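# Spread the towel flat on the table, clear of basket

## Task

Get the towel lying flat as a single layer, entirely on the table and, viewed from directly overhead, not overlapping the basket. The basket must end upright with its full base resting on the table. Finally, release everything and move the hands away.

## Robot and tools

ROBOT. Two arms stand at the table. left_arm has its base near (+0.033, +0.301, +0.047) m and right_arm near (-0.047, -0.232, +0.014) m, each turned very slightly about z. right_arm carries a right hand and left_arm a mirror-image left hand. Each hand has index, middle and ring fingers and a thumb, with rubber caps on the last 3 cm of each digit. A camera stand sits behind the arms.

FRAMES. The scene frame has its origin at table-top height, halfway between the nominal arm bases. +z points up, +x points forward over the table, and +y points toward left_arm. Positions are in metres. Each hand has a hand point near the palm. Its +z runs along the straightened fingers toward the tips and its +y points out of the palm face (the face itself is at y = -0.062). On the right hand +x points across the palm away from the thumb; on the left hand +x points toward the thumb. A rigid mast sticks out at the wrist on the palm side and can strike things: x 0.05 to 0.10 (sign flipped for the left hand), z -0.16 to -0.11, reaching to y = +0.06.

execute_actions. Argument "actions" is a list of actions. Each action is a list of 1 to 15 rows, one row per 1/30 s control step, and each action runs 0.5 s. A shorter action repeats its final row to fill the rest. Every row has exactly 48 numbers in [-1, 1] and always covers both arms:
- 0-5: left_arm dx, dy, dz, rx, ry, rz
- 6-21: left hand hinge goals (order below)
- 22, 23: left current_limit, speed
- 24-29: right_arm dx, dy, dz, rx, ry, rz
- 30-45: right hand hinge goals
- 46, 47: right current_limit, speed
The six arm numbers are an offset, not a pose. They are measured in the axes of that arm's Hand target as it stood when the action began. All rows within one action count from that same starting target, so they do not add up within the action. Successive actions do build on each other. 1.0 means 0.6 m of translation or 180 degrees of rotation. rx, ry and rz form a single rotation vector. All zeros re-requests the current target. Commanded orientation is clipped to within 40 degrees of the measured one. The hand often stops short of its target; if a gap remains, send it as a further offset. Tiny moves may not start at all. The arm sags under load, so command higher if the hand ends up too low. Expect errors of a few cm anyway.

Hand numbers are absolute hinge goals, each scaled between that hinge's two stops. They are not offsets, and 0 is a real goal. To leave a hand unchanged, send back its hand_goal, hand_current_limit and hand_speed. Order for each hand, with degrees at +1 and at -1, then the value meaning straight:
- index_mcp, index_abd, index_pip, index_dip
- middle_mcp, middle_abd, middle_pip, middle_dip
- ring_mcp, ring_abd, ring_pip, ring_dip
- thumb_cmc, thumb_axl, thumb_mcp, thumb_ipl
Ranges: _mcp (-18, +128; +0.75), _abd (-60, +60; 0.00), _pip (-29, +108; +0.58), _dip (-21, +117; +0.70), thumb_cmc (-20, +120; +0.71), thumb_axl (-27, +140; +0.68), thumb_mcp (-69, +109; +0.23), thumb_ipl (-77, +108; +0.17). Moving toward -1 curls fingers toward the palm, and moves _abd away from the thumb. thumb_cmc toward -1 brings the thumb round in front of the palm. current_limit maps -1 to 0 mA and +1 to 550 mA, never below 11 mA. speed gives a set-point rate of (speed+1)/2 times 8.5 rad/s. Both start at +0.4 and -0.6 and stay as last written.

"cameras" lists the camera names to return, or ["all"], or []. An empty actions list returns all images by default. Cameras and sizes: cam_head_left, cam_head_right, cam_high, cam_low (896x504), cam_left_wrist, cam_right_wrist (672x504, fisheye). The wrist views can lag behind while the arm moves.

zoom_image takes "camera" and "region" [x0, y0, x1, y1]. Region is in pixels from the top-left and at most 504 by 504. It only works on cameras in the latest returned images.

finished_scene takes "scene", the current scene number. It ends the scene for good, so call it only once the towel is flat and the hands have released it and moved clear.

RESULTS. Each arm reports:
- end_effector_position (m) and end_effector_quat_wxyz, in the scene frame
- Hand target: the commanded pose after clipping, which the next offsets start from
- joint positions, velocities ("within noise" when still) and torques (including gravity; noisy)
- step readings of position during the motion
Each hand reports one entry per motor, in the order above:
- hand_goal and hand_measured
- hand_current_ma (positive pushes toward -1)
- hand_state: moving, goal, blocked or overload
A MOTOR HOT line warns of heating. OVER-TEMPERATURE FAULT means the arm has dropped and is stopped for 30 s or more.

AVOID. Nothing may leave the table, and the basket must not tip. Do not drop things, release moving objects, slam, or push hard into the table or fixed objects. Keep the arms and hands from touching each other, and never close one hand on the other. A motor holding 495 mA or more for about 5 s shuts off for 10 s, so ease off grips. Long stretched-out holds and pushing toward unreachable poses overheat motors. Joints near the limits (waist ±2.88, wrist roll ±2.094 rad) and a wrist close to the waist axis can cause sudden large arm swings. Smooth, economical motions are preferred.

Each tool is called after "Request:" as a command line: name --argument value for each argument, lists and objects as JSON in quotes; but a table of rows of numbers goes row by row, as --pt "numbers of a row", without its own name.

## Session

Request:
execute_actions --actions '[]'

Scene clock: 0.00 s.
left_arm: end_effector_position=(+0.8164, +0.3402, +0.2682) hand_goal=(+0.754, +0.000, +0.576, +0.696, +0.754, +0.000, +0.576, +0.696, +0.754, +0.000, +0.576, +0.696, +0.714, +0.678, +0.226, +0.168) hand_measured=(+0.754, +0.000, +0.576, +0.696, +0.754, +0.000, +0.576, +0.696, +0.754, +0.000, +0.576, +0.696, +0.714, +0.678, +0.226, +0.168) hand_current_ma=(+0, +0, +0, +0, +0, +0, +0, +0, +0, +0, +0, +0, +0, +0, +0, +0) hand_state=(goal, goal, goal, goal, goal, goal, goal, goal, goal, goal, goal, goal, goal, goal, goal, goal) hand_current_limit=0.40 hand_speed=-0.60 end_effector_quat_wxyz=(+0.391, +0.621, +0.634, +0.245) | right_arm: end_effector_position=(+0.2759, -0.3387, +0.1704) hand_goal=(+0.754, +0.000, +0.576, +0.696, +0.754, +0.000, +0.576, +0.696, +0.754, +0.000, +0.576, +0.696, +0.714, +0.678, +0.226, +0.168) hand_measured=(+0.754, +0.000, +0.576, +0.696, +0.754, +0.000, +0.576, +0.696, +0.754, +0.000, +0.576, +0.696, +0.714, +0.678, +0.226, +0.168) hand_current_ma=(+0, +0, +0, +0, +0, +0, +0, +0, +0, +0, +0, +0, +0, +0, +0, +0) hand_state=(goal, goal, goal, goal, goal, goal, goal, goal, goal, goal, goal, goal, goal, goal, goal, goal) hand_current_limit=0.40 hand_speed=-0.60 end_effector_quat_wxyz=(-0.013, +0.999, -0.029, -0.011)
Joint positions: left_arm=[0.075 1.856 1.384 -0.157 0.227 -0.073] | right_arm=[-0.059 1.313 1.024 -1.306 -0.025 1.55]
Joint velocities: within noise
Joint torques (N m): no reading
Heat: left arm: hottest shoulder 34 °C; right arm: hottest waist 31 °C.
Hand target: left_arm +0.8240, +0.3395, +0.2837; +0.402, +0.619, +0.625, +0.255 | right_arm +0.2880, -0.3404, +0.1837; -0.009, +0.999, -0.031, +0.011

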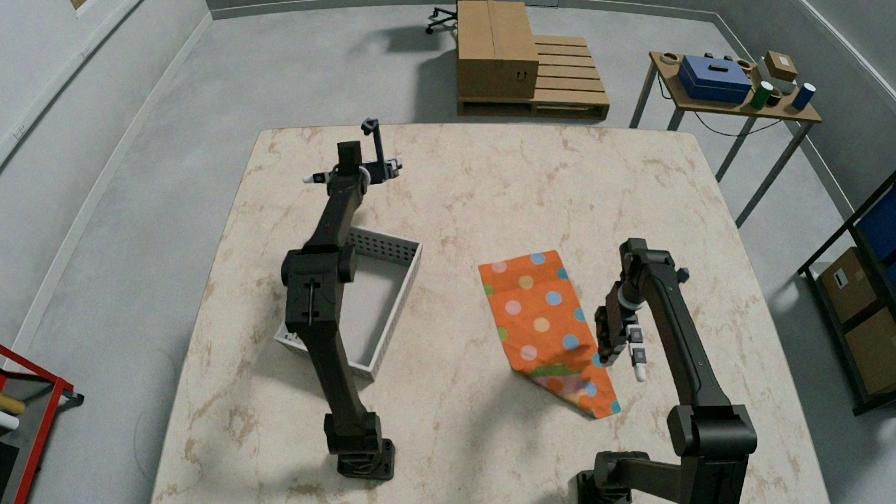

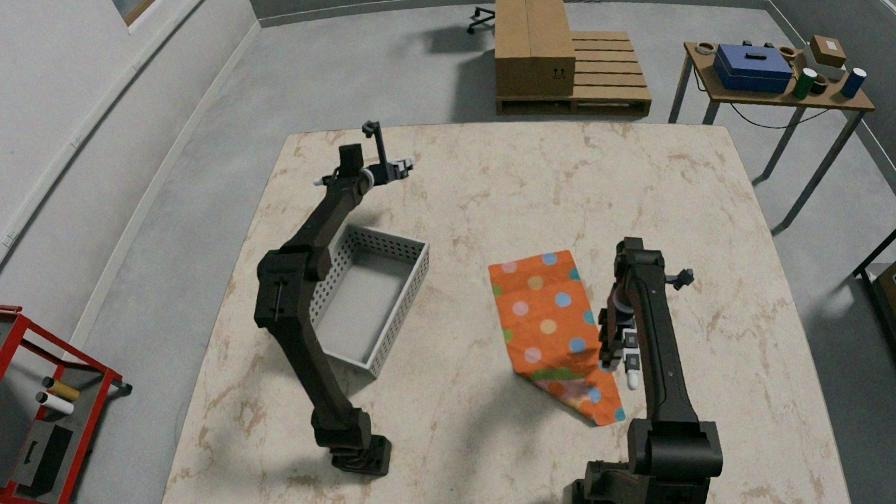

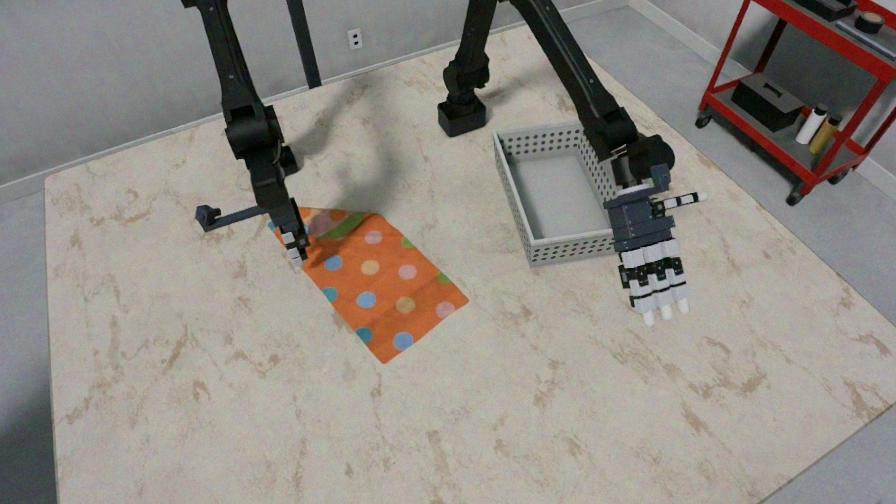

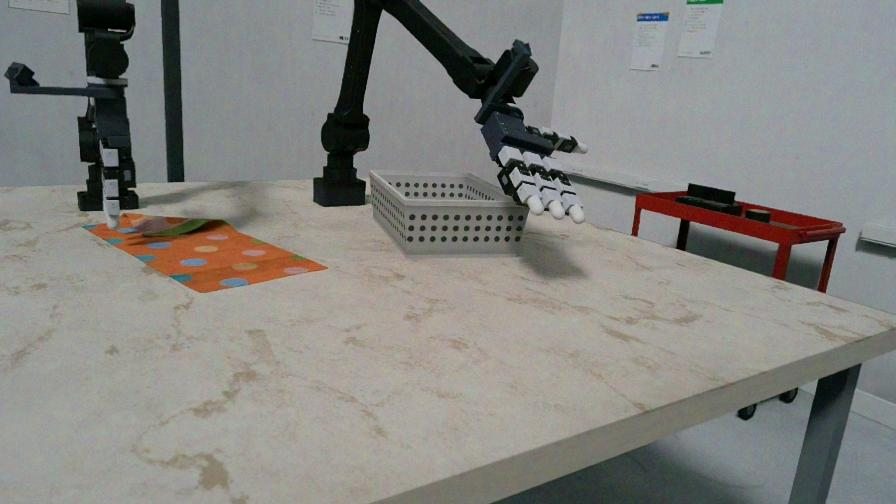

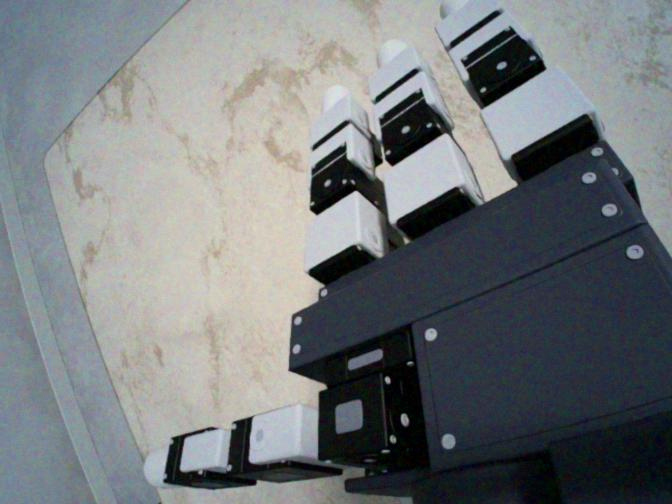

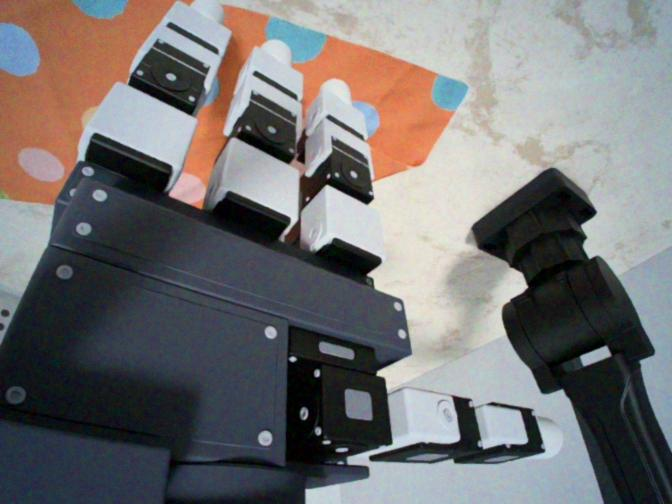

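Request:
zoom_image --camera "cam_head_left" --region '[440, 220, 680, 440]'

Request:
zoom_image --camera "cam_head_right" --region '[460, 220, 680, 440]'

Request:
zoom_image --camera "cam_high" --region '[220, 180, 500, 380]'

Request:
zoom_image --camera "cam_low" --region '[60, 180, 360, 310]'

Scaled by 2.100 from the camera's 896x504 image, which has a finer 1280x720 frame.

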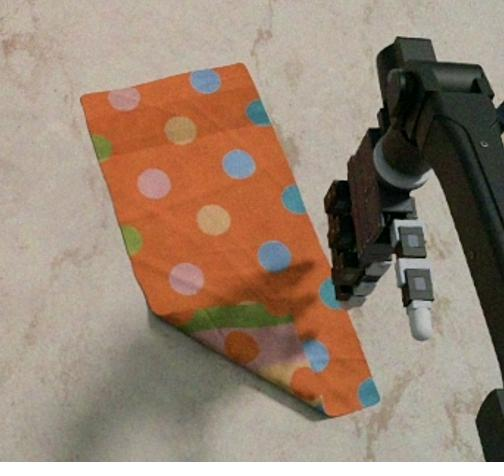

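Scaled by 2.291 from the camera's 896x504 image, which has a finer 1280x720 frame.

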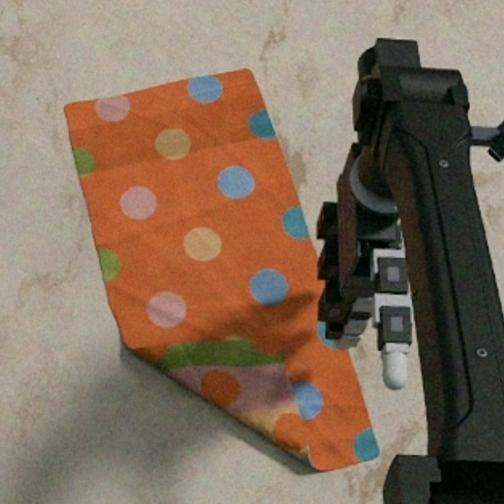

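Scaled by 1.800 from the camera's 896x504 image, which has a finer 1280x720 frame.

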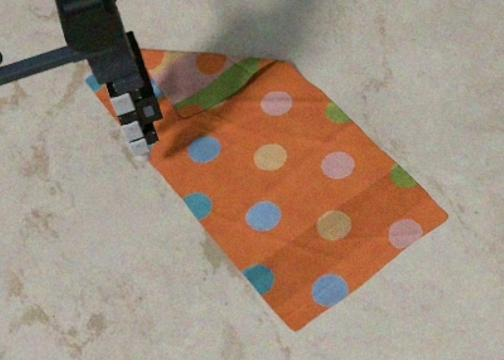

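Scaled by 1.680 from the camera's 896x504 image, which has a finer 1280x720 frame.

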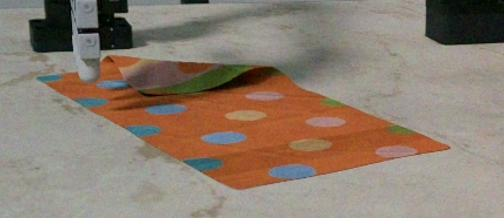

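Request:
zoom_image --camera "cam_head_left" --region '[500, 350, 630, 430]'

Request:
zoom_image --camera "cam_head_right" --region '[500, 350, 640, 440]'

Request:
zoom_image --camera "cam_high" --region '[260, 195, 400, 275]'

Request:
zoom_image --camera "cam_low" --region '[80, 200, 230, 270]'

Request:
zoom_image --camera "cam_head_left" --region '[465, 235, 605, 325]'

Request:
zoom_image --camera "cam_high" --region '[340, 240, 480, 370]'

Scaled by 3.877 from the camera's 896x504 image, which has a finer 1280x720 frame.

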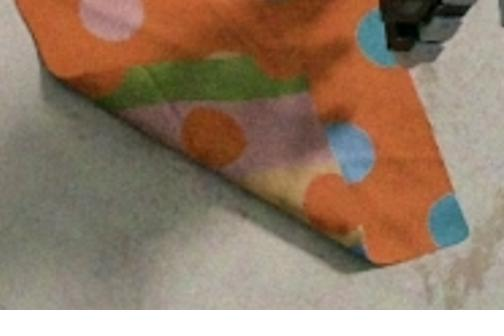

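Scaled by 3.600 from the camera's 896x504 image, which has a finer 1280x720 frame.

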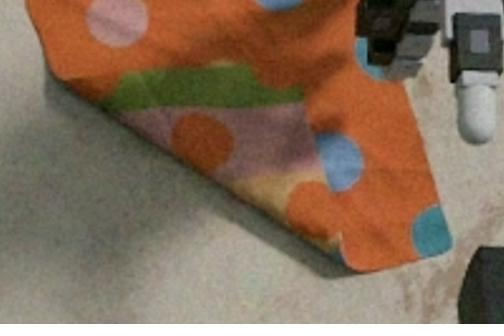

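Scaled by 3.600 from the camera's 896x504 image, which has a finer 1280x720 frame.

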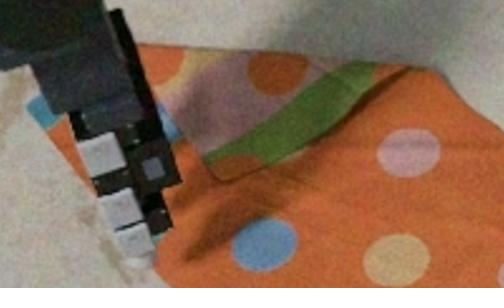

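Scaled by 3.360 from the camera's 896x504 image, which has a finer 1280x720 frame.

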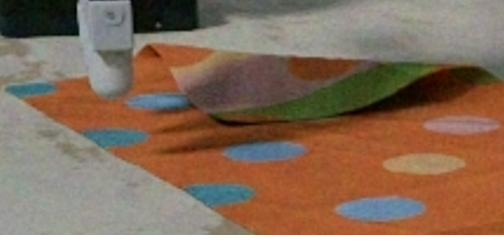

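Scaled by 3.600 from the camera's 896x504 image, which has a finer 1280x720 frame.

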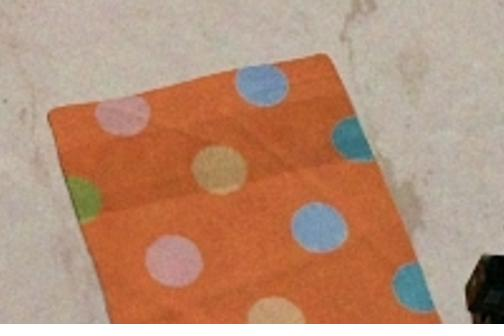

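Scaled by 3.600 from the camera's 896x504 image, which has a finer 1280x720 frame.

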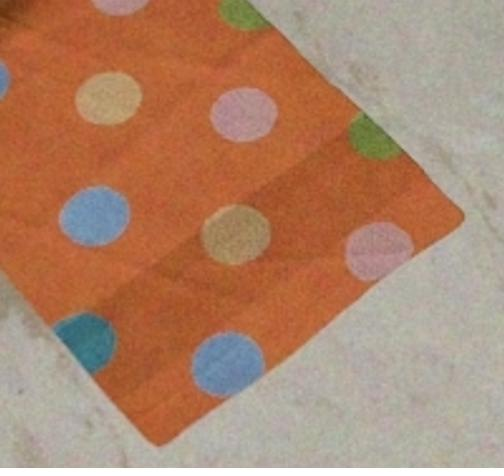

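Request:
zoom_image --camera "cam_low" --region '[160, 240, 340, 300]'

Request:
zoom_image --camera "cam_high" --region '[350, 280, 410, 380]'

Request:
zoom_image --camera "cam_high" --region '[420, 260, 490, 320]'

Request:
zoom_image --camera "cam_low" --region '[180, 265, 260, 300]'

Request:
zoom_image --camera "cam_right_wrist" --region '[0, 0, 480, 220]'

Scaled by 2.800 from the camera's 896x504 image, which has a finer 1280x720 frame.

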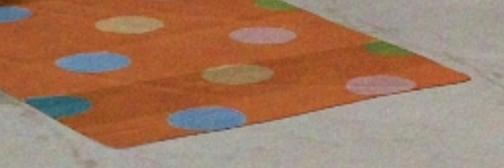

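Scaled by 5.040 from the camera's 896x504 image, which has a finer 1280x720 frame.

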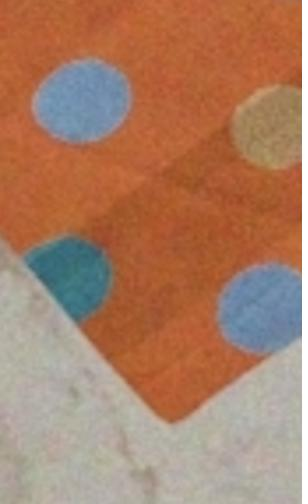

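Scaled by 7.200 from the camera's 896x504 image, which has a finer 1280x720 frame.

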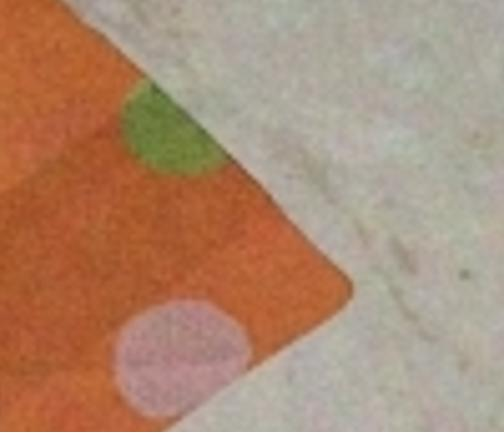

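Scaled by 6.300 from the camera's 896x504 image, which has a finer 1280x720 frame.

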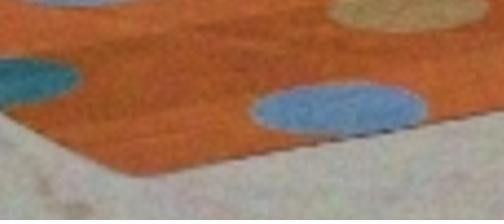

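Scaled by 1.050 from the camera's 672x504 image, which has a finer 960x720 frame.

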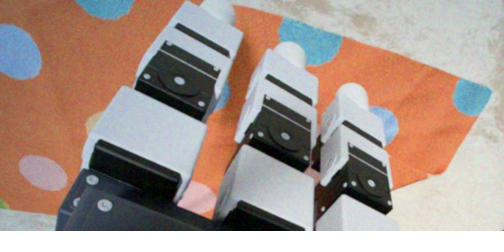

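Request:
execute_actions --actions '[[[0,0,0,0,0,0,0.754,0,0.576,0.696,0.754,0,0.576,0.696,0.754,0,0.576,0.696,0.714,0.678,0.226,0.168,0.4,-0.6,0,0.05,-0.05,0,0,0,0.754,0,0.576,0.696,0.754,0,0.576,0.696,0.754,0,-0.8,-0.4,0.714,0.678,0.226,0.168,0.4,-0.6]],[[0,0,0,0,0,0,0.754,0,0.576,0.696,0.754,0,0.576,0.696,0.754,0,0.576,0.696,0.714,0.678,0.226,0.168,0.4,-0.6,0,0.05,-0.05,0,0,0,0.754,0,0.576,0.696,0.754,0,0.576,0.696,0.754,0,-0.8,-0.4,0.714,0.678,0.226,0.168,0.4,-0.6]]]' --cameras '["all"]'

Scene clock: 15.30 s.
left_arm: end_effector_position=(+0.8164, +0.3402, +0.2682) hand_goal=(+0.754, +0.000, +0.576, +0.696, +0.754, +0.000, +0.576, +0.696, +0.754, +0.000, +0.576, +0.696, +0.714, +0.678, +0.226, +0.168) hand_measured=(+0.758, +0.000, +0.576, +0.696, +0.760, +0.000, +0.576, +0.696, +0.758, +0.000, +0.576, +0.696, +0.718, +0.678, +0.226, +0.168) hand_current_ma=(+0, +0, +0, +0, +1, +0, +0, +0, +0, +0, +0, +0, +0, +0, +0, +0) hand_state=(goal, goal, goal, goal, goal, goal, goal, goal, goal, goal, goal, goal, goal, goal, goal, goal) hand_current_limit=0.40 hand_speed=-0.60 end_effector_quat_wxyz=(+0.391, +0.621, +0.634, +0.245) | right_arm: end_effector_position=(+0.2643, -0.3956, +0.2152) hand_goal=(+0.754, +0.000, +0.576, +0.696, +0.754, +0.000, +0.576, +0.696, +0.754, +0.000, -0.800, -0.400, +0.714, +0.678, +0.226, +0.168) hand_measured=(+0.754, +0.000, +0.576, +0.696, +0.754, +0.000, +0.576, +0.696, +0.754, +0.000, -0.792, -0.396, +0.714, +0.678, +0.224, +0.168) hand_current_ma=(-1, +0, +1, +0, -1, +0, +1, +0, +1, +0, +16, +5, +0, -1, -6, +0) hand_state=(goal, goal, goal, goal, goal, goal, goal, goal, goal, goal, goal, goal, goal, goal, goal, goal) hand_current_limit=0.40 hand_speed=-0.60 end_effector_quat_wxyz=(-0.017, +0.999, -0.035, -0.022)
Joint positions: left_arm=[0.075 1.856 1.384 -0.157 0.227 -0.073] | right_arm=[-0.224 1.297 1.13 -1.453 -0.024 1.397]
Joint torques (N m): left_arm=[-0.21 -22.01 9.25 2.51 0.21 0.07] | right_arm=[-0.56 -6.53 12.59 -0.62 -0.05 -0.12]
Heat: left arm: hottest shoulder 36 °C; right arm: hottest waist 31 °C.
Hand target: left_arm +0.8240, +0.3395, +0.2837; +0.402, +0.619, +0.625, +0.255 | right_arm +0.2829, -0.4013, +0.2426; -0.009, +0.999, -0.031, +0.011
Off the commanded pose: left_arm 0.017 m, 2 deg | right_arm 0.034 m, 4 deg.
Step readings (end_effector_position of left_arm | right_arm):
0: (+0.8164, +0.3402, +0.2682) | (+0.2759, -0.3387, +0.1704)
1: (+0.8164, +0.3402, +0.2682) | (+0.2759, -0.3387, +0.1704)
2: (+0.8164, +0.3402, +0.2682) | (+0.2755, -0.3387, +0.1704)
4: (+0.8164, +0.3402, +0.2682) | (+0.2731, -0.3417, +0.1706)
8: (+0.8164, +0.3402, +0.2682) | (+0.2622, -0.3571, +0.1759)
15: (+0.8164, +0.3402, +0.2682) | (+0.2639, -0.3661, +0.1844)
16: (+0.8164, +0.3402, +0.2682) | (+0.2640, -0.3662, +0.1844)
17: (+0.8164, +0.3402, +0.2682) | (+0.2649, -0.3658, +0.1861)
19: (+0.8164, +0.3402, +0.2682) | (+0.2635, -0.3689, +0.1908)
23: (+0.8164, +0.3402, +0.2682) | (+0.2620, -0.3859, +0.2059)
30: (+0.8164, +0.3402, +0.2682) | (+0.2639, -0.3960, +0.2151)
camera_calibration:
cam_right_wrist: T_world_to_cam=[[-0.848955, -0.517309, 0.108012, 0.0225682], [-0.215354, 0.5253, 0.823215, 0.0232547], [-0.482595, 0.675612, -0.55736, 0.636649], [0, 0, 0, 1]] pos_world=[0.331411, -0.430668, 0.333262]

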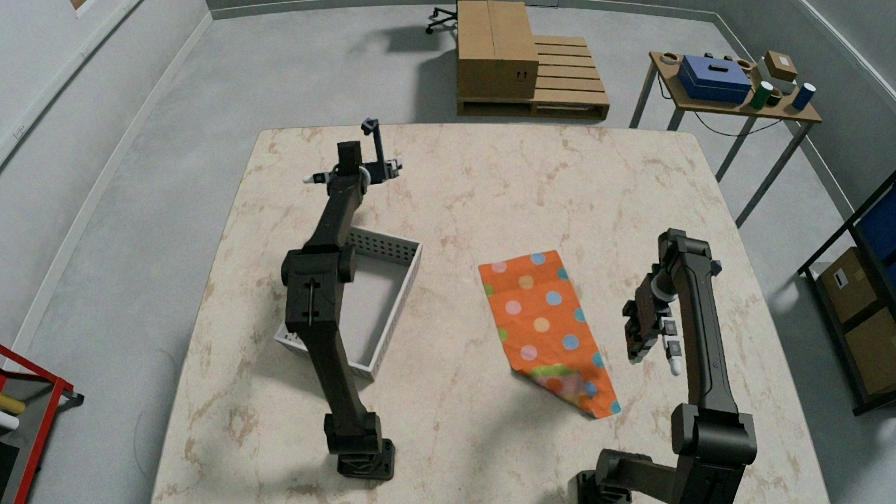

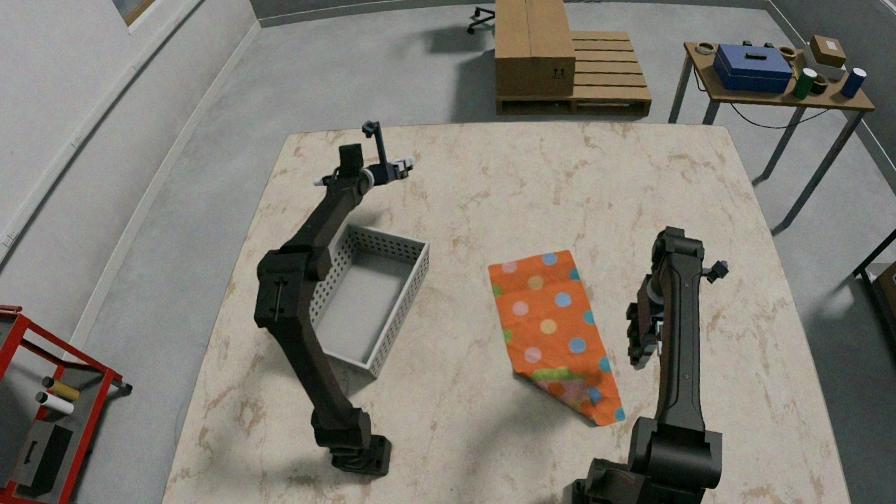

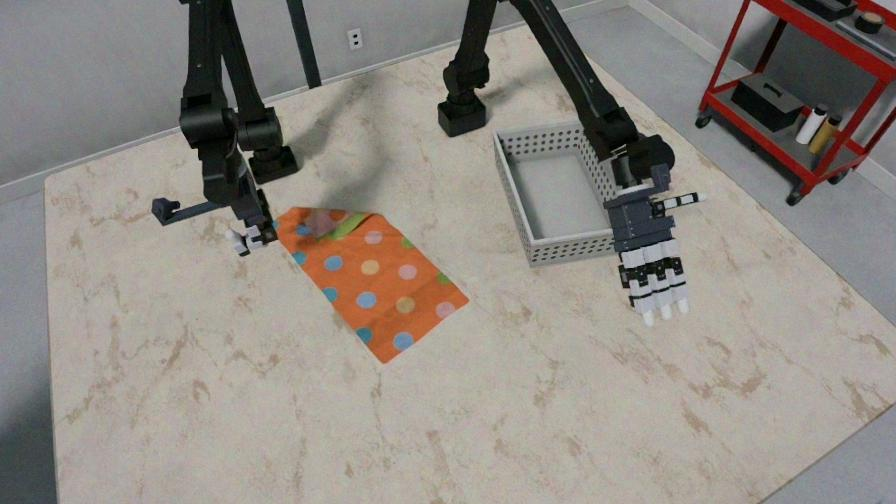

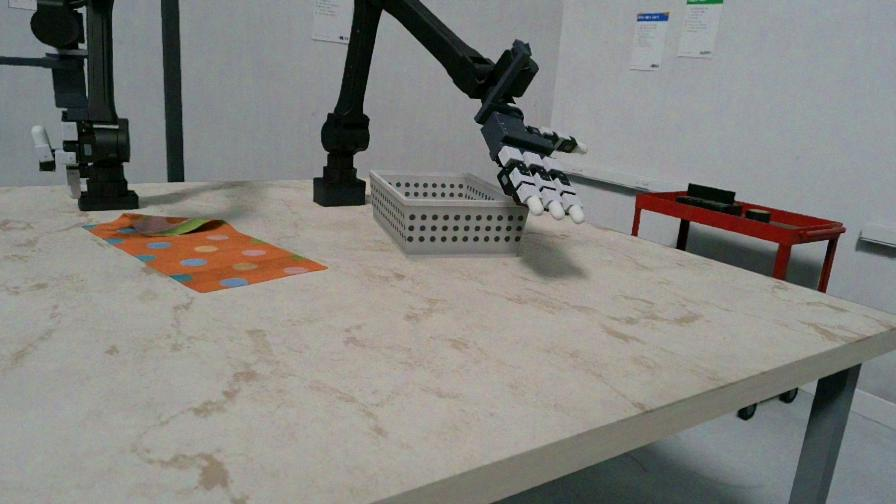

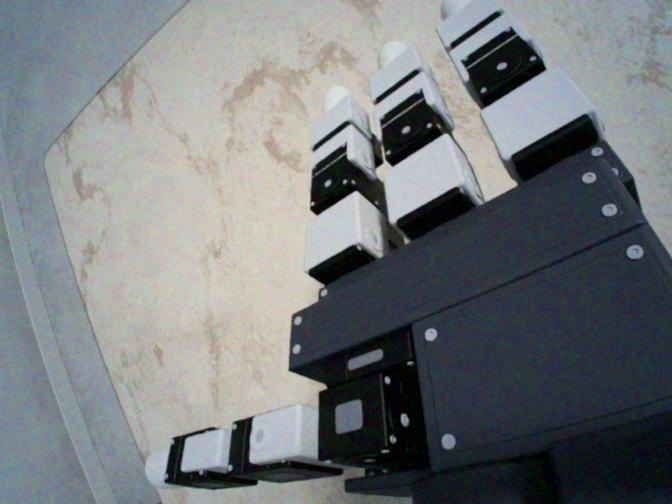

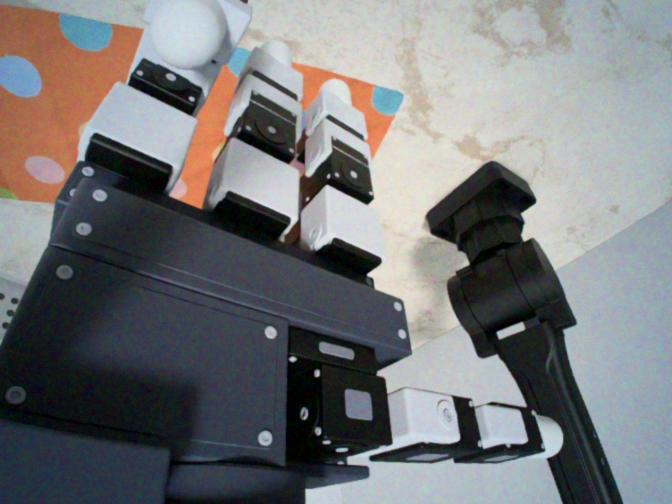

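Request:
zoom_image --camera "cam_head_left" --region '[500, 340, 640, 430]'

Request:
zoom_image --camera "cam_head_right" --region '[500, 345, 640, 435]'

Request:
zoom_image --camera "cam_high" --region '[260, 195, 400, 285]'

Request:
zoom_image --camera "cam_low" --region '[70, 200, 230, 260]'

Scaled by 3.600 from the camera's 896x504 image, which has a finer 1280x720 frame.

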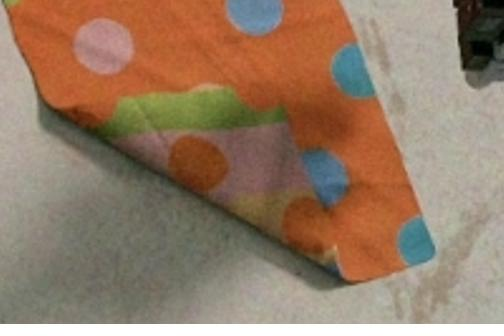

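Scaled by 3.600 from the camera's 896x504 image, which has a finer 1280x720 frame.

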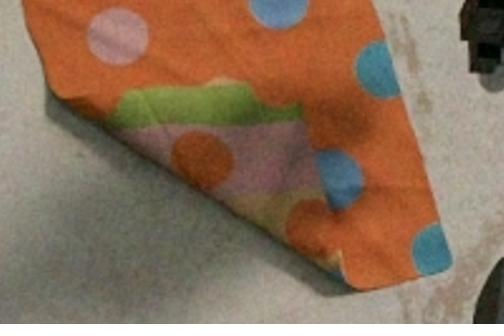

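Scaled by 3.600 from the camera's 896x504 image, which has a finer 1280x720 frame.

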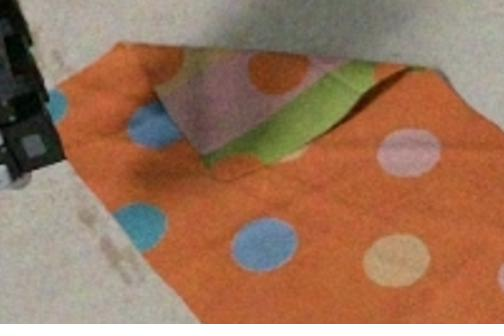

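Scaled by 3.150 from the camera's 896x504 image, which has a finer 1280x720 frame.

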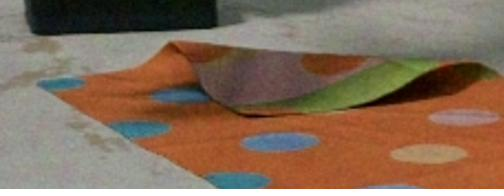

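Request:
zoom_image --camera "cam_head_left" --region '[600, 270, 720, 400]'

Request:
zoom_image --camera "cam_high" --region '[190, 140, 330, 280]'

Scaled by 3.877 from the camera's 896x504 image, which has a finer 1280x720 frame.

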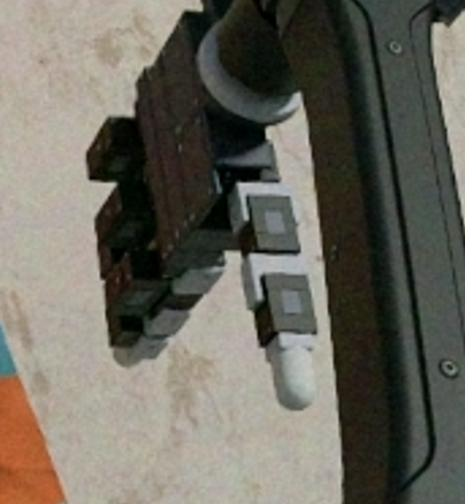

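Scaled by 3.600 from the camera's 896x504 image, which has a finer 1280x720 frame.

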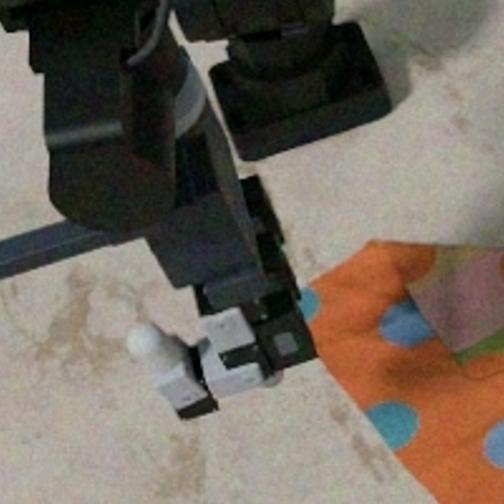

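Request:
execute_actions --actions '[[[0,0,0,0,0,0,0.754,0,0.576,0.696,0.754,0,0.576,0.696,0.754,0,0.576,0.696,0.714,0.678,0.226,0.168,0.4,-0.6,-0.019,-0.057,0.019,0,0,0,0.754,0.08,0.576,0.696,0.754,-0.08,0.576,0.696,0.754,0,-0.8,-0.4,0.714,0.678,0.226,0.168,0.4,-0.6]],[[0,0,0,0,0,0,0.754,0,0.576,0.696,0.754,0,0.576,0.696,0.754,0,0.576,0.696,0.714,0.678,0.226,0.168,0.4,-0.6,-0.019,-0.057,0.019,0,0,0,0.754,0.08,0.576,0.696,0.754,-0.08,0.576,0.696,0.754,0,-0.8,-0.4,0.714,0.678,0.226,0.168,0.4,-0.6]],[[0,0,0,0,0,0,0.754,0,0.576,0.696,0.754,0,0.576,0.696,0.754,0,0.576,0.696,0.714,0.678,0.226,0.168,0.4,-0.6,-0.019,-0.057,0.019,0,0,0,0.754,0.08,0.576,0.696,0.754,-0.08,0.576,0.696,0.754,0,-0.8,-0.4,0.714,0.678,0.226,0.168,0.4,-0.6]],[[0,0,0,0,0,0,0.754,0,0.576,0.696,0.754,0,0.576,0.696,0.754,0,0.576,0.696,0.714,0.678,0.226,0.168,0.4,-0.6,-0.019,-0.057,0.019,0,0,0,0.754,0.08,0.576,0.696,0.754,-0.08,0.576,0.696,0.754,0,-0.8,-0.4,0.714,0.678,0.226,0.168,0.4,-0.6]]]' --cameras '["cam_head_left","cam_high","cam_low","cam_right_wrist"]'

Scene clock: 21.17 s.
left_arm: end_effector_position=(+0.8164, +0.3402, +0.2682) hand_goal=(+0.754, +0.000, +0.576, +0.696, +0.754, +0.000, +0.576, +0.696, +0.754, +0.000, +0.576, +0.696, +0.714, +0.678, +0.226, +0.168) hand_measured=(+0.758, +0.000, +0.576, +0.696, +0.760, +0.000, +0.576, +0.696, +0.758, +0.000, +0.576, +0.696, +0.718, +0.678, +0.226, +0.168) hand_current_ma=(+0, +0, +0, +0, +1, +0, +0, +0, +0, +0, +0, +0, +0, +0, +0, +0) hand_state=(goal, goal, goal, goal, goal, goal, goal, goal, goal, goal, goal, goal, goal, goal, goal, goal) hand_current_limit=0.40 hand_speed=-0.60 end_effector_quat_wxyz=(+0.391, +0.621, +0.634, +0.245) | right_arm: end_effector_position=(+0.2455, -0.2628, +0.1953) hand_goal=(+0.754, +0.080, +0.576, +0.696, +0.754, -0.080, +0.576, +0.696, +0.754, +0.000, -0.800, -0.400, +0.714, +0.678, +0.226, +0.168) hand_measured=(+0.754, +0.078, +0.576, +0.696, +0.754, -0.076, +0.576, +0.696, +0.756, +0.000, -0.792, -0.398, +0.714, +0.678, +0.224, +0.168) hand_current_ma=(-1, -4, +1, +0, +0, +4, +1, +0, +2, +0, +15, +5, +0, -1, -6, +0) hand_state=(goal, goal, goal, goal, goal, goal, goal, goal, goal, goal, goal, goal, goal, goal, goal, goal) hand_current_limit=0.40 hand_speed=-0.60 end_effector_quat_wxyz=(-0.011, +1.000, -0.026, -0.005)
Joint positions: left_arm=[0.075 1.856 1.384 -0.157 0.227 -0.073] | right_arm=[0.172 1.21 1.003 -1.37 -0.024 1.774]
Joint torques (N m): left_arm=[-0.26 -22.07 9.32 2.44 0.21 0.04] | right_arm=[0.32 -6.24 7.35 0.55 0.17 0.15]
Heat: left arm: hottest shoulder 36 °C; right arm: hottest waist 30 °C.
Hand target: left_arm +0.8240, +0.3395, +0.2837; +0.402, +0.619, +0.625, +0.255 | right_arm +0.2469, -0.2612, +0.1986; -0.009, +0.999, -0.031, +0.011
Off the commanded pose: left_arm 0.017 m, 2 deg | right_arm 0.004 m, 2 deg.
Step readings (end_effector_position of left_arm | right_arm):
0: (+0.8164, +0.3402, +0.2682) | (+0.2643, -0.3956, +0.2152)
1: (+0.8164, +0.3402, +0.2682) | (+0.2644, -0.3954, +0.2150)
2: (+0.8164, +0.3402, +0.2682) | (+0.2642, -0.3953, +0.2150)
4: (+0.8164, +0.3402, +0.2682) | (+0.2651, -0.3928, +0.2171)
8: (+0.8164, +0.3402, +0.2682) | (+0.2697, -0.3744, +0.2212)
15: (+0.8164, +0.3402, +0.2682) | (+0.2710, -0.3647, +0.2245)
16: (+0.8164, +0.3402, +0.2682) | (+0.2707, -0.3646, +0.2245)
17: (+0.8164, +0.3402, +0.2682) | (+0.2698, -0.3649, +0.2240)
19: (+0.8164, +0.3402, +0.2682) | (+0.2700, -0.3619, +0.2229)
23: (+0.8164, +0.3402, +0.2682) | (+0.2660, -0.3410, +0.2177)
30: (+0.8164, +0.3402, +0.2682) | (+0.2654, -0.3306, +0.2164)
31: (+0.8164, +0.3402, +0.2682) | (+0.2650, -0.3305, +0.2159)
32: (+0.8164, +0.3402, +0.2682) | (+0.2644, -0.3308, +0.2157)
34: (+0.8164, +0.3402, +0.2682) | (+0.2624, -0.3273, +0.2133)
38: (+0.8164, +0.3402, +0.2682) | (+0.2564, -0.3057, +0.2068)
45: (+0.8164, +0.3402, +0.2682) | (+0.2557, -0.2956, +0.2055)
46: (+0.8164, +0.3402, +0.2682) | (+0.2558, -0.2960, +0.2055)
47: (+0.8164, +0.3402, +0.2682) | (+0.2554, -0.2957, +0.2049)
49: (+0.8164, +0.3402, +0.2682) | (+0.2537, -0.2923, +0.2033)
53: (+0.8164, +0.3402, +0.2682) | (+0.2477, -0.2709, +0.1965)
60: (+0.8164, +0.3402, +0.2682) | (+0.2465, -0.2614, +0.1953)
camera_calibration:
cam_right_wrist: T_world_to_cam=[[-0.84243, -0.531817, 0.0865014, 0.0763566], [-0.252005, 0.530803, 0.809161, -0.0210176], [-0.476241, 0.659863, -0.581184, 0.525739], [0, 0, 0, 1]] pos_world=[0.309407, -0.295152, 0.315953]
Images, in order (width x height): cam_head_left 896x504, cam_high 896x504, cam_low 896x504, cam_right_wrist 672x504.

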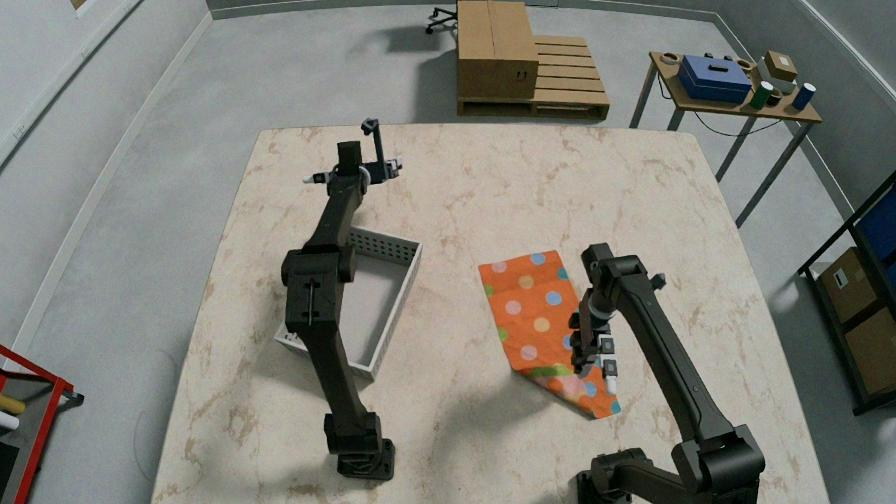

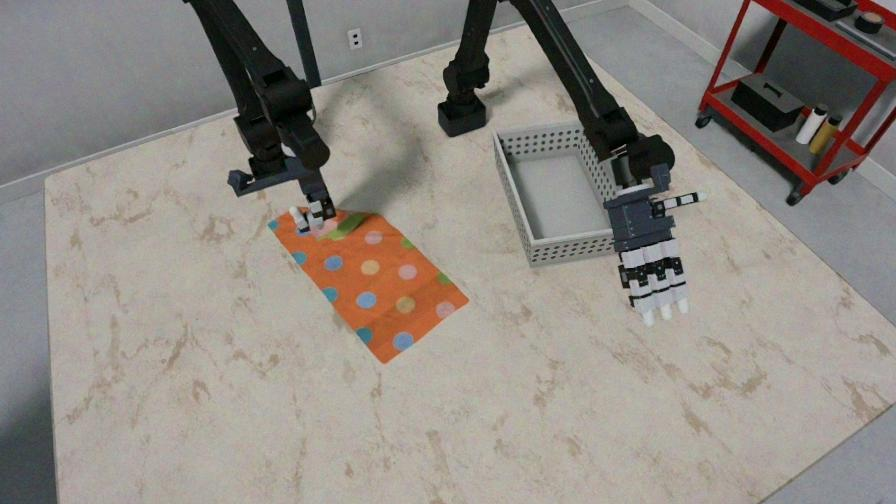

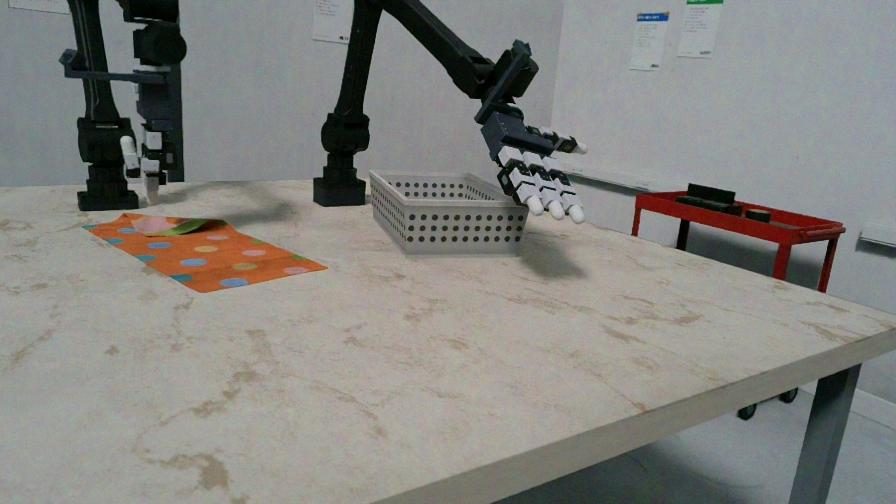

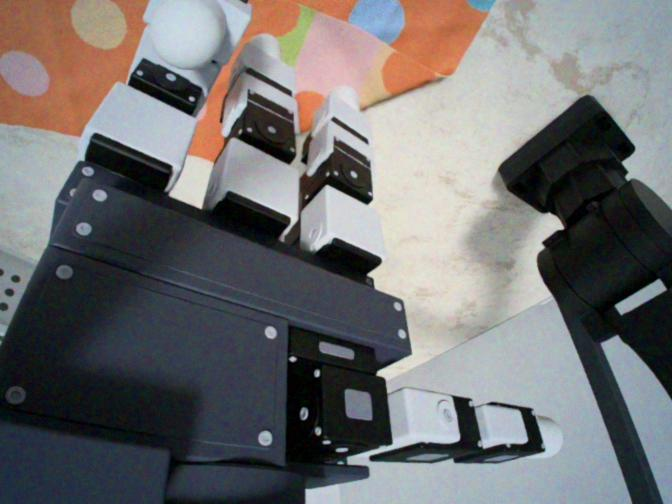

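Request:
execute_actions --actions '[[[0,0,0,0,0,0,0.754,0,0.576,0.696,0.754,0,0.576,0.696,0.754,0,0.576,0.696,0.714,0.678,0.226,0.168,0.4,-0.6,-0.0134,-0.0063,0.0348,0,0,0,0.754,0.08,0.576,0.696,0.754,-0.08,0.576,0.696,0.754,0,-0.8,-0.4,0.714,0.678,0.226,0.168,0.4,-0.6]],[[0,0,0,0,0,0,0.754,0,0.576,0.696,0.754,0,0.576,0.696,0.754,0,0.576,0.696,0.714,0.678,0.226,0.168,0.4,-0.6,-0.0134,-0.0063,0.0348,0,0,0,0.754,0.08,0.576,0.696,0.754,-0.08,0.576,0.696,0.754,0,-0.8,-0.4,0.714,0.678,0.226,0.168,0.4,-0.6]],[[0,0,0,0,0,0,0.754,0,0.576,0.696,0.754,0,0.576,0.696,0.754,0,0.576,0.696,0.714,0.678,0.226,0.168,0.4,-0.6,-0.0134,-0.0063,0.0348,0,0,0,0.754,0.08,0.576,0.696,0.754,-0.08,0.576,0.696,0.754,0,-0.8,-0.4,0.714,0.678,0.226,0.168,0.4,-0.6]]]' --cameras '["cam_head_left","cam_high","cam_low","cam_right_wrist"]'

Request:
zoom_image --camera "cam_high" --region '[230, 170, 400, 280]'

Request:
zoom_image --camera "cam_low" --region '[70, 150, 230, 260]'

Request:
zoom_image --camera "cam_right_wrist" --region '[150, 0, 530, 200]'

Request:
zoom_image --camera "cam_head_left" --region '[500, 310, 640, 430]'

Scene clock: 23.87 s.
left_arm: end_effector_position=(+0.8164, +0.3402, +0.2682) hand_goal=(+0.754, +0.000, +0.576, +0.696, +0.754, +0.000, +0.576, +0.696, +0.754, +0.000, +0.576, +0.696, +0.714, +0.678, +0.226, +0.168) hand_measured=(+0.758, +0.000, +0.576, +0.696, +0.760, +0.000, +0.576, +0.696, +0.758, +0.000, +0.576, +0.696, +0.718, +0.678, +0.226, +0.168) hand_current_ma=(+0, +0, +0, +0, +1, +0, +0, +0, +0, +0, +0, +0, +0, +0, +0, +0) hand_state=(goal, goal, goal, goal, goal, goal, goal, goal, goal, goal, goal, goal, goal, goal, goal, goal) hand_current_limit=0.40 hand_speed=-0.60 end_effector_quat_wxyz=(+0.391, +0.621, +0.634, +0.245) | right_arm: end_effector_position=(+0.2222, -0.2487, +0.1345) hand_goal=(+0.754, +0.080, +0.576, +0.696, +0.754, -0.080, +0.576, +0.696, +0.754, +0.000, -0.800, -0.400, +0.714, +0.678, +0.226, +0.168) hand_measured=(+0.754, +0.078, +0.576, +0.696, +0.754, -0.076, +0.576, +0.696, +0.756, +0.000, -0.792, -0.398, +0.714, +0.678, +0.224, +0.168) hand_current_ma=(-1, -4, +1, +0, +0, +4, +1, +0, +2, +0, +15, +5, +0, -1, -6, +0) hand_state=(goal, goal, goal, goal, goal, goal, goal, goal, goal, goal, goal, goal, goal, goal, goal, goal) hand_current_limit=0.40 hand_speed=-0.60 end_effector_quat_wxyz=(-0.010, +1.000, -0.024, -0.003)
Joint positions: left_arm=[0.075 1.856 1.384 -0.157 0.227 -0.073] | right_arm=[0.231 1.199 0.828 -1.2 -0.021 1.831]
Joint torques (N m): left_arm=[-0.38 -21.83 9.29 2.56 0.22 0.08] | right_arm=[0.67 -4.84 7.06 0.58 0.14 0.15]
Heat: left arm: hottest shoulder 36 °C; right arm: hottest waist 30 °C.
Hand target: left_arm +0.8240, +0.3395, +0.2837; +0.402, +0.619, +0.625, +0.255 | right_arm +0.2250, -0.2473, +0.1357; -0.009, +0.999, -0.031, +0.011
Off the commanded pose: left_arm 0.017 m, 2 deg | right_arm 0.003 m, 2 deg.
Step readings (end_effector_position of left_arm | right_arm):
0: (+0.8164, +0.3402, +0.2682) | (+0.2455, -0.2628, +0.1953)
1: (+0.8164, +0.3402, +0.2682) | (+0.2455, -0.2628, +0.1953)
2: (+0.8164, +0.3402, +0.2682) | (+0.2453, -0.2628, +0.1939)
4: (+0.8164, +0.3402, +0.2682) | (+0.2449, -0.2623, +0.1888)
8: (+0.8164, +0.3402, +0.2682) | (+0.2374, -0.2617, +0.1775)
15: (+0.8164, +0.3402, +0.2682) | (+0.2372, -0.2585, +0.1745)
16: (+0.8164, +0.3402, +0.2682) | (+0.2376, -0.2580, +0.1745)
17: (+0.8164, +0.3402, +0.2682) | (+0.2379, -0.2575, +0.1732)
19: (+0.8164, +0.3402, +0.2682) | (+0.2376, -0.2565, +0.1681)
23: (+0.8164, +0.3402, +0.2682) | (+0.2302, -0.2563, +0.1569)
30: (+0.8164, +0.3402, +0.2682) | (+0.2293, -0.2545, +0.1541)
31: (+0.8164, +0.3402, +0.2682) | (+0.2298, -0.2540, +0.1540)
32: (+0.8164, +0.3402, +0.2682) | (+0.2300, -0.2539, +0.1528)
34: (+0.8164, +0.3402, +0.2682) | (+0.2299, -0.2533, +0.1478)
38: (+0.8164, +0.3402, +0.2682) | (+0.2229, -0.2521, +0.1374)
45: (+0.8164, +0.3402, +0.2682) | (+0.2224, -0.2487, +0.1345)
camera_calibration:
cam_right_wrist: T_world_to_cam=[[-0.841242, -0.534218, 0.0831996, 0.0689943], [-0.257976, 0.531857, 0.806583, 0.0167049], [-0.475142, 0.657068, -0.585236, 0.469697], [0, 0, 0, 1]] pos_world=[0.285523, -0.280649, 0.255669]
Images, in order (width x height): cam_head_left 896x504, cam_high 896x504, cam_low 896x504, cam_right_wrist 672x504.

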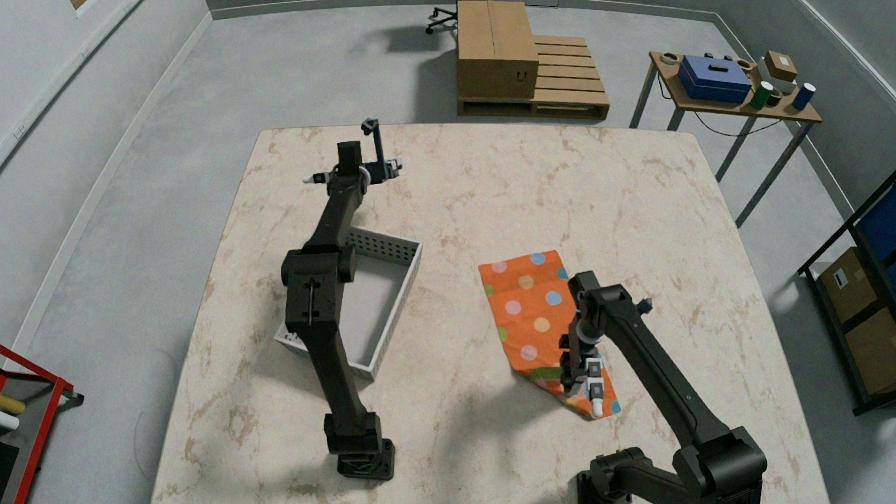

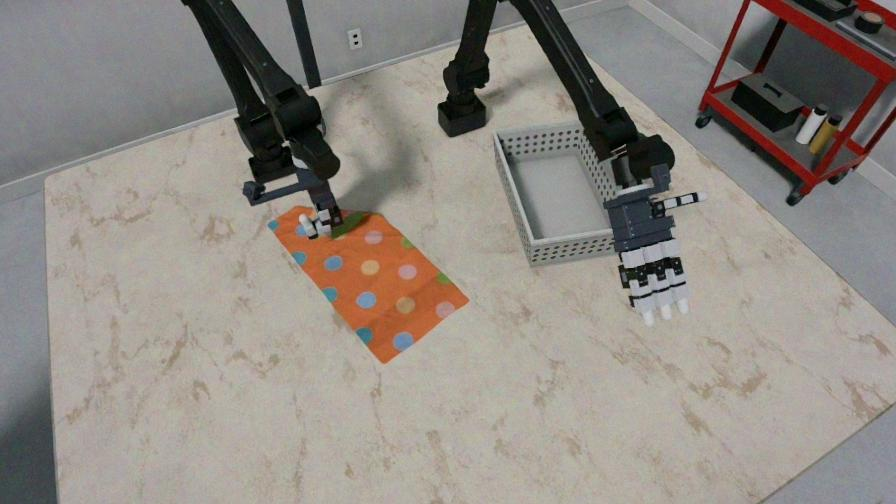

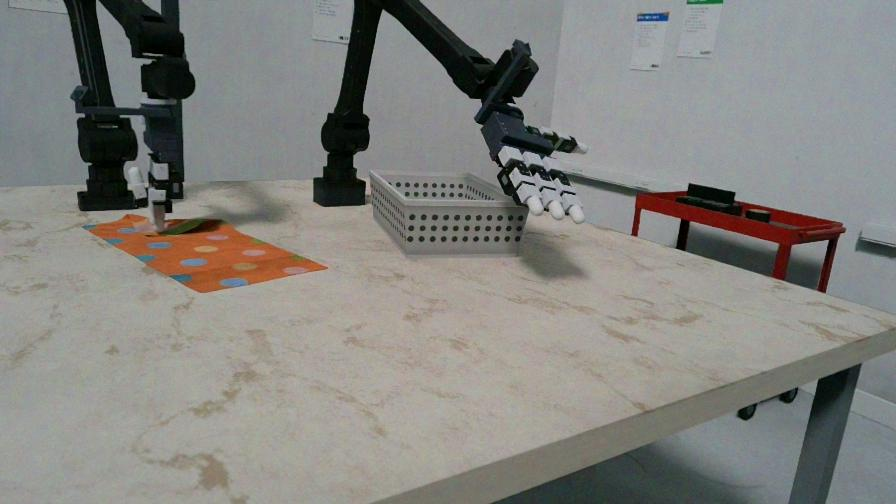

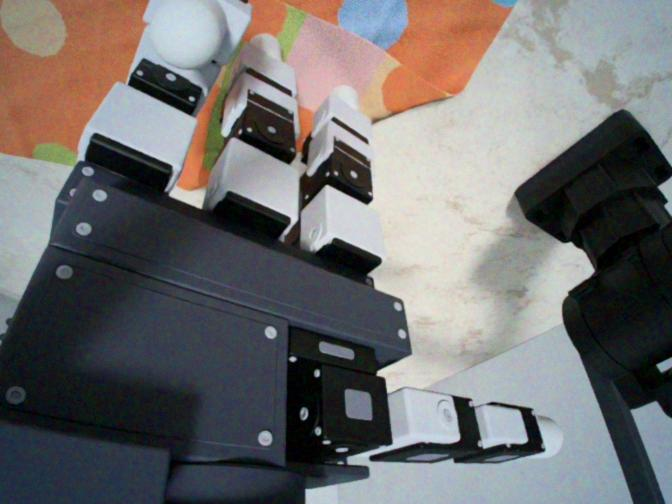

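Scaled by 2.965 from the camera's 896x504 image, which has a finer 1280x720 frame.

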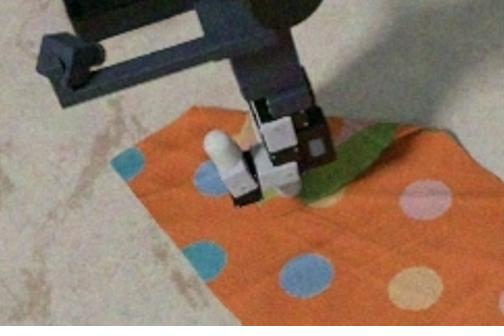

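Scaled by 3.150 from the camera's 896x504 image, which has a finer 1280x720 frame.

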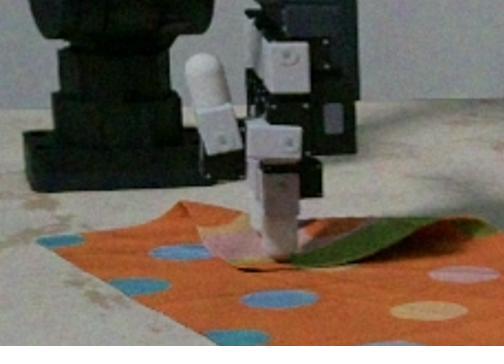

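Scaled by 1.326 from the camera's 672x504 image, which has a finer 960x720 frame.

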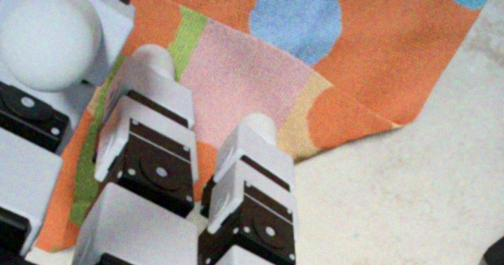

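Scaled by 3.600 from the camera's 896x504 image, which has a finer 1280x720 frame.

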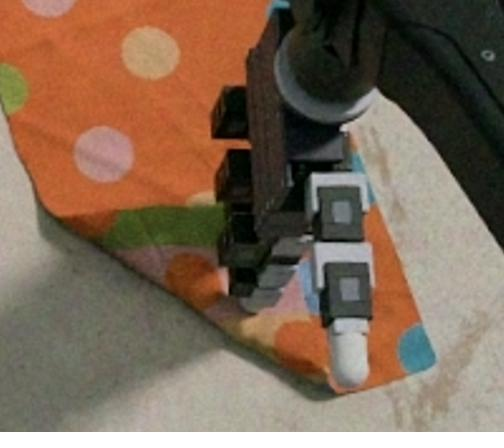

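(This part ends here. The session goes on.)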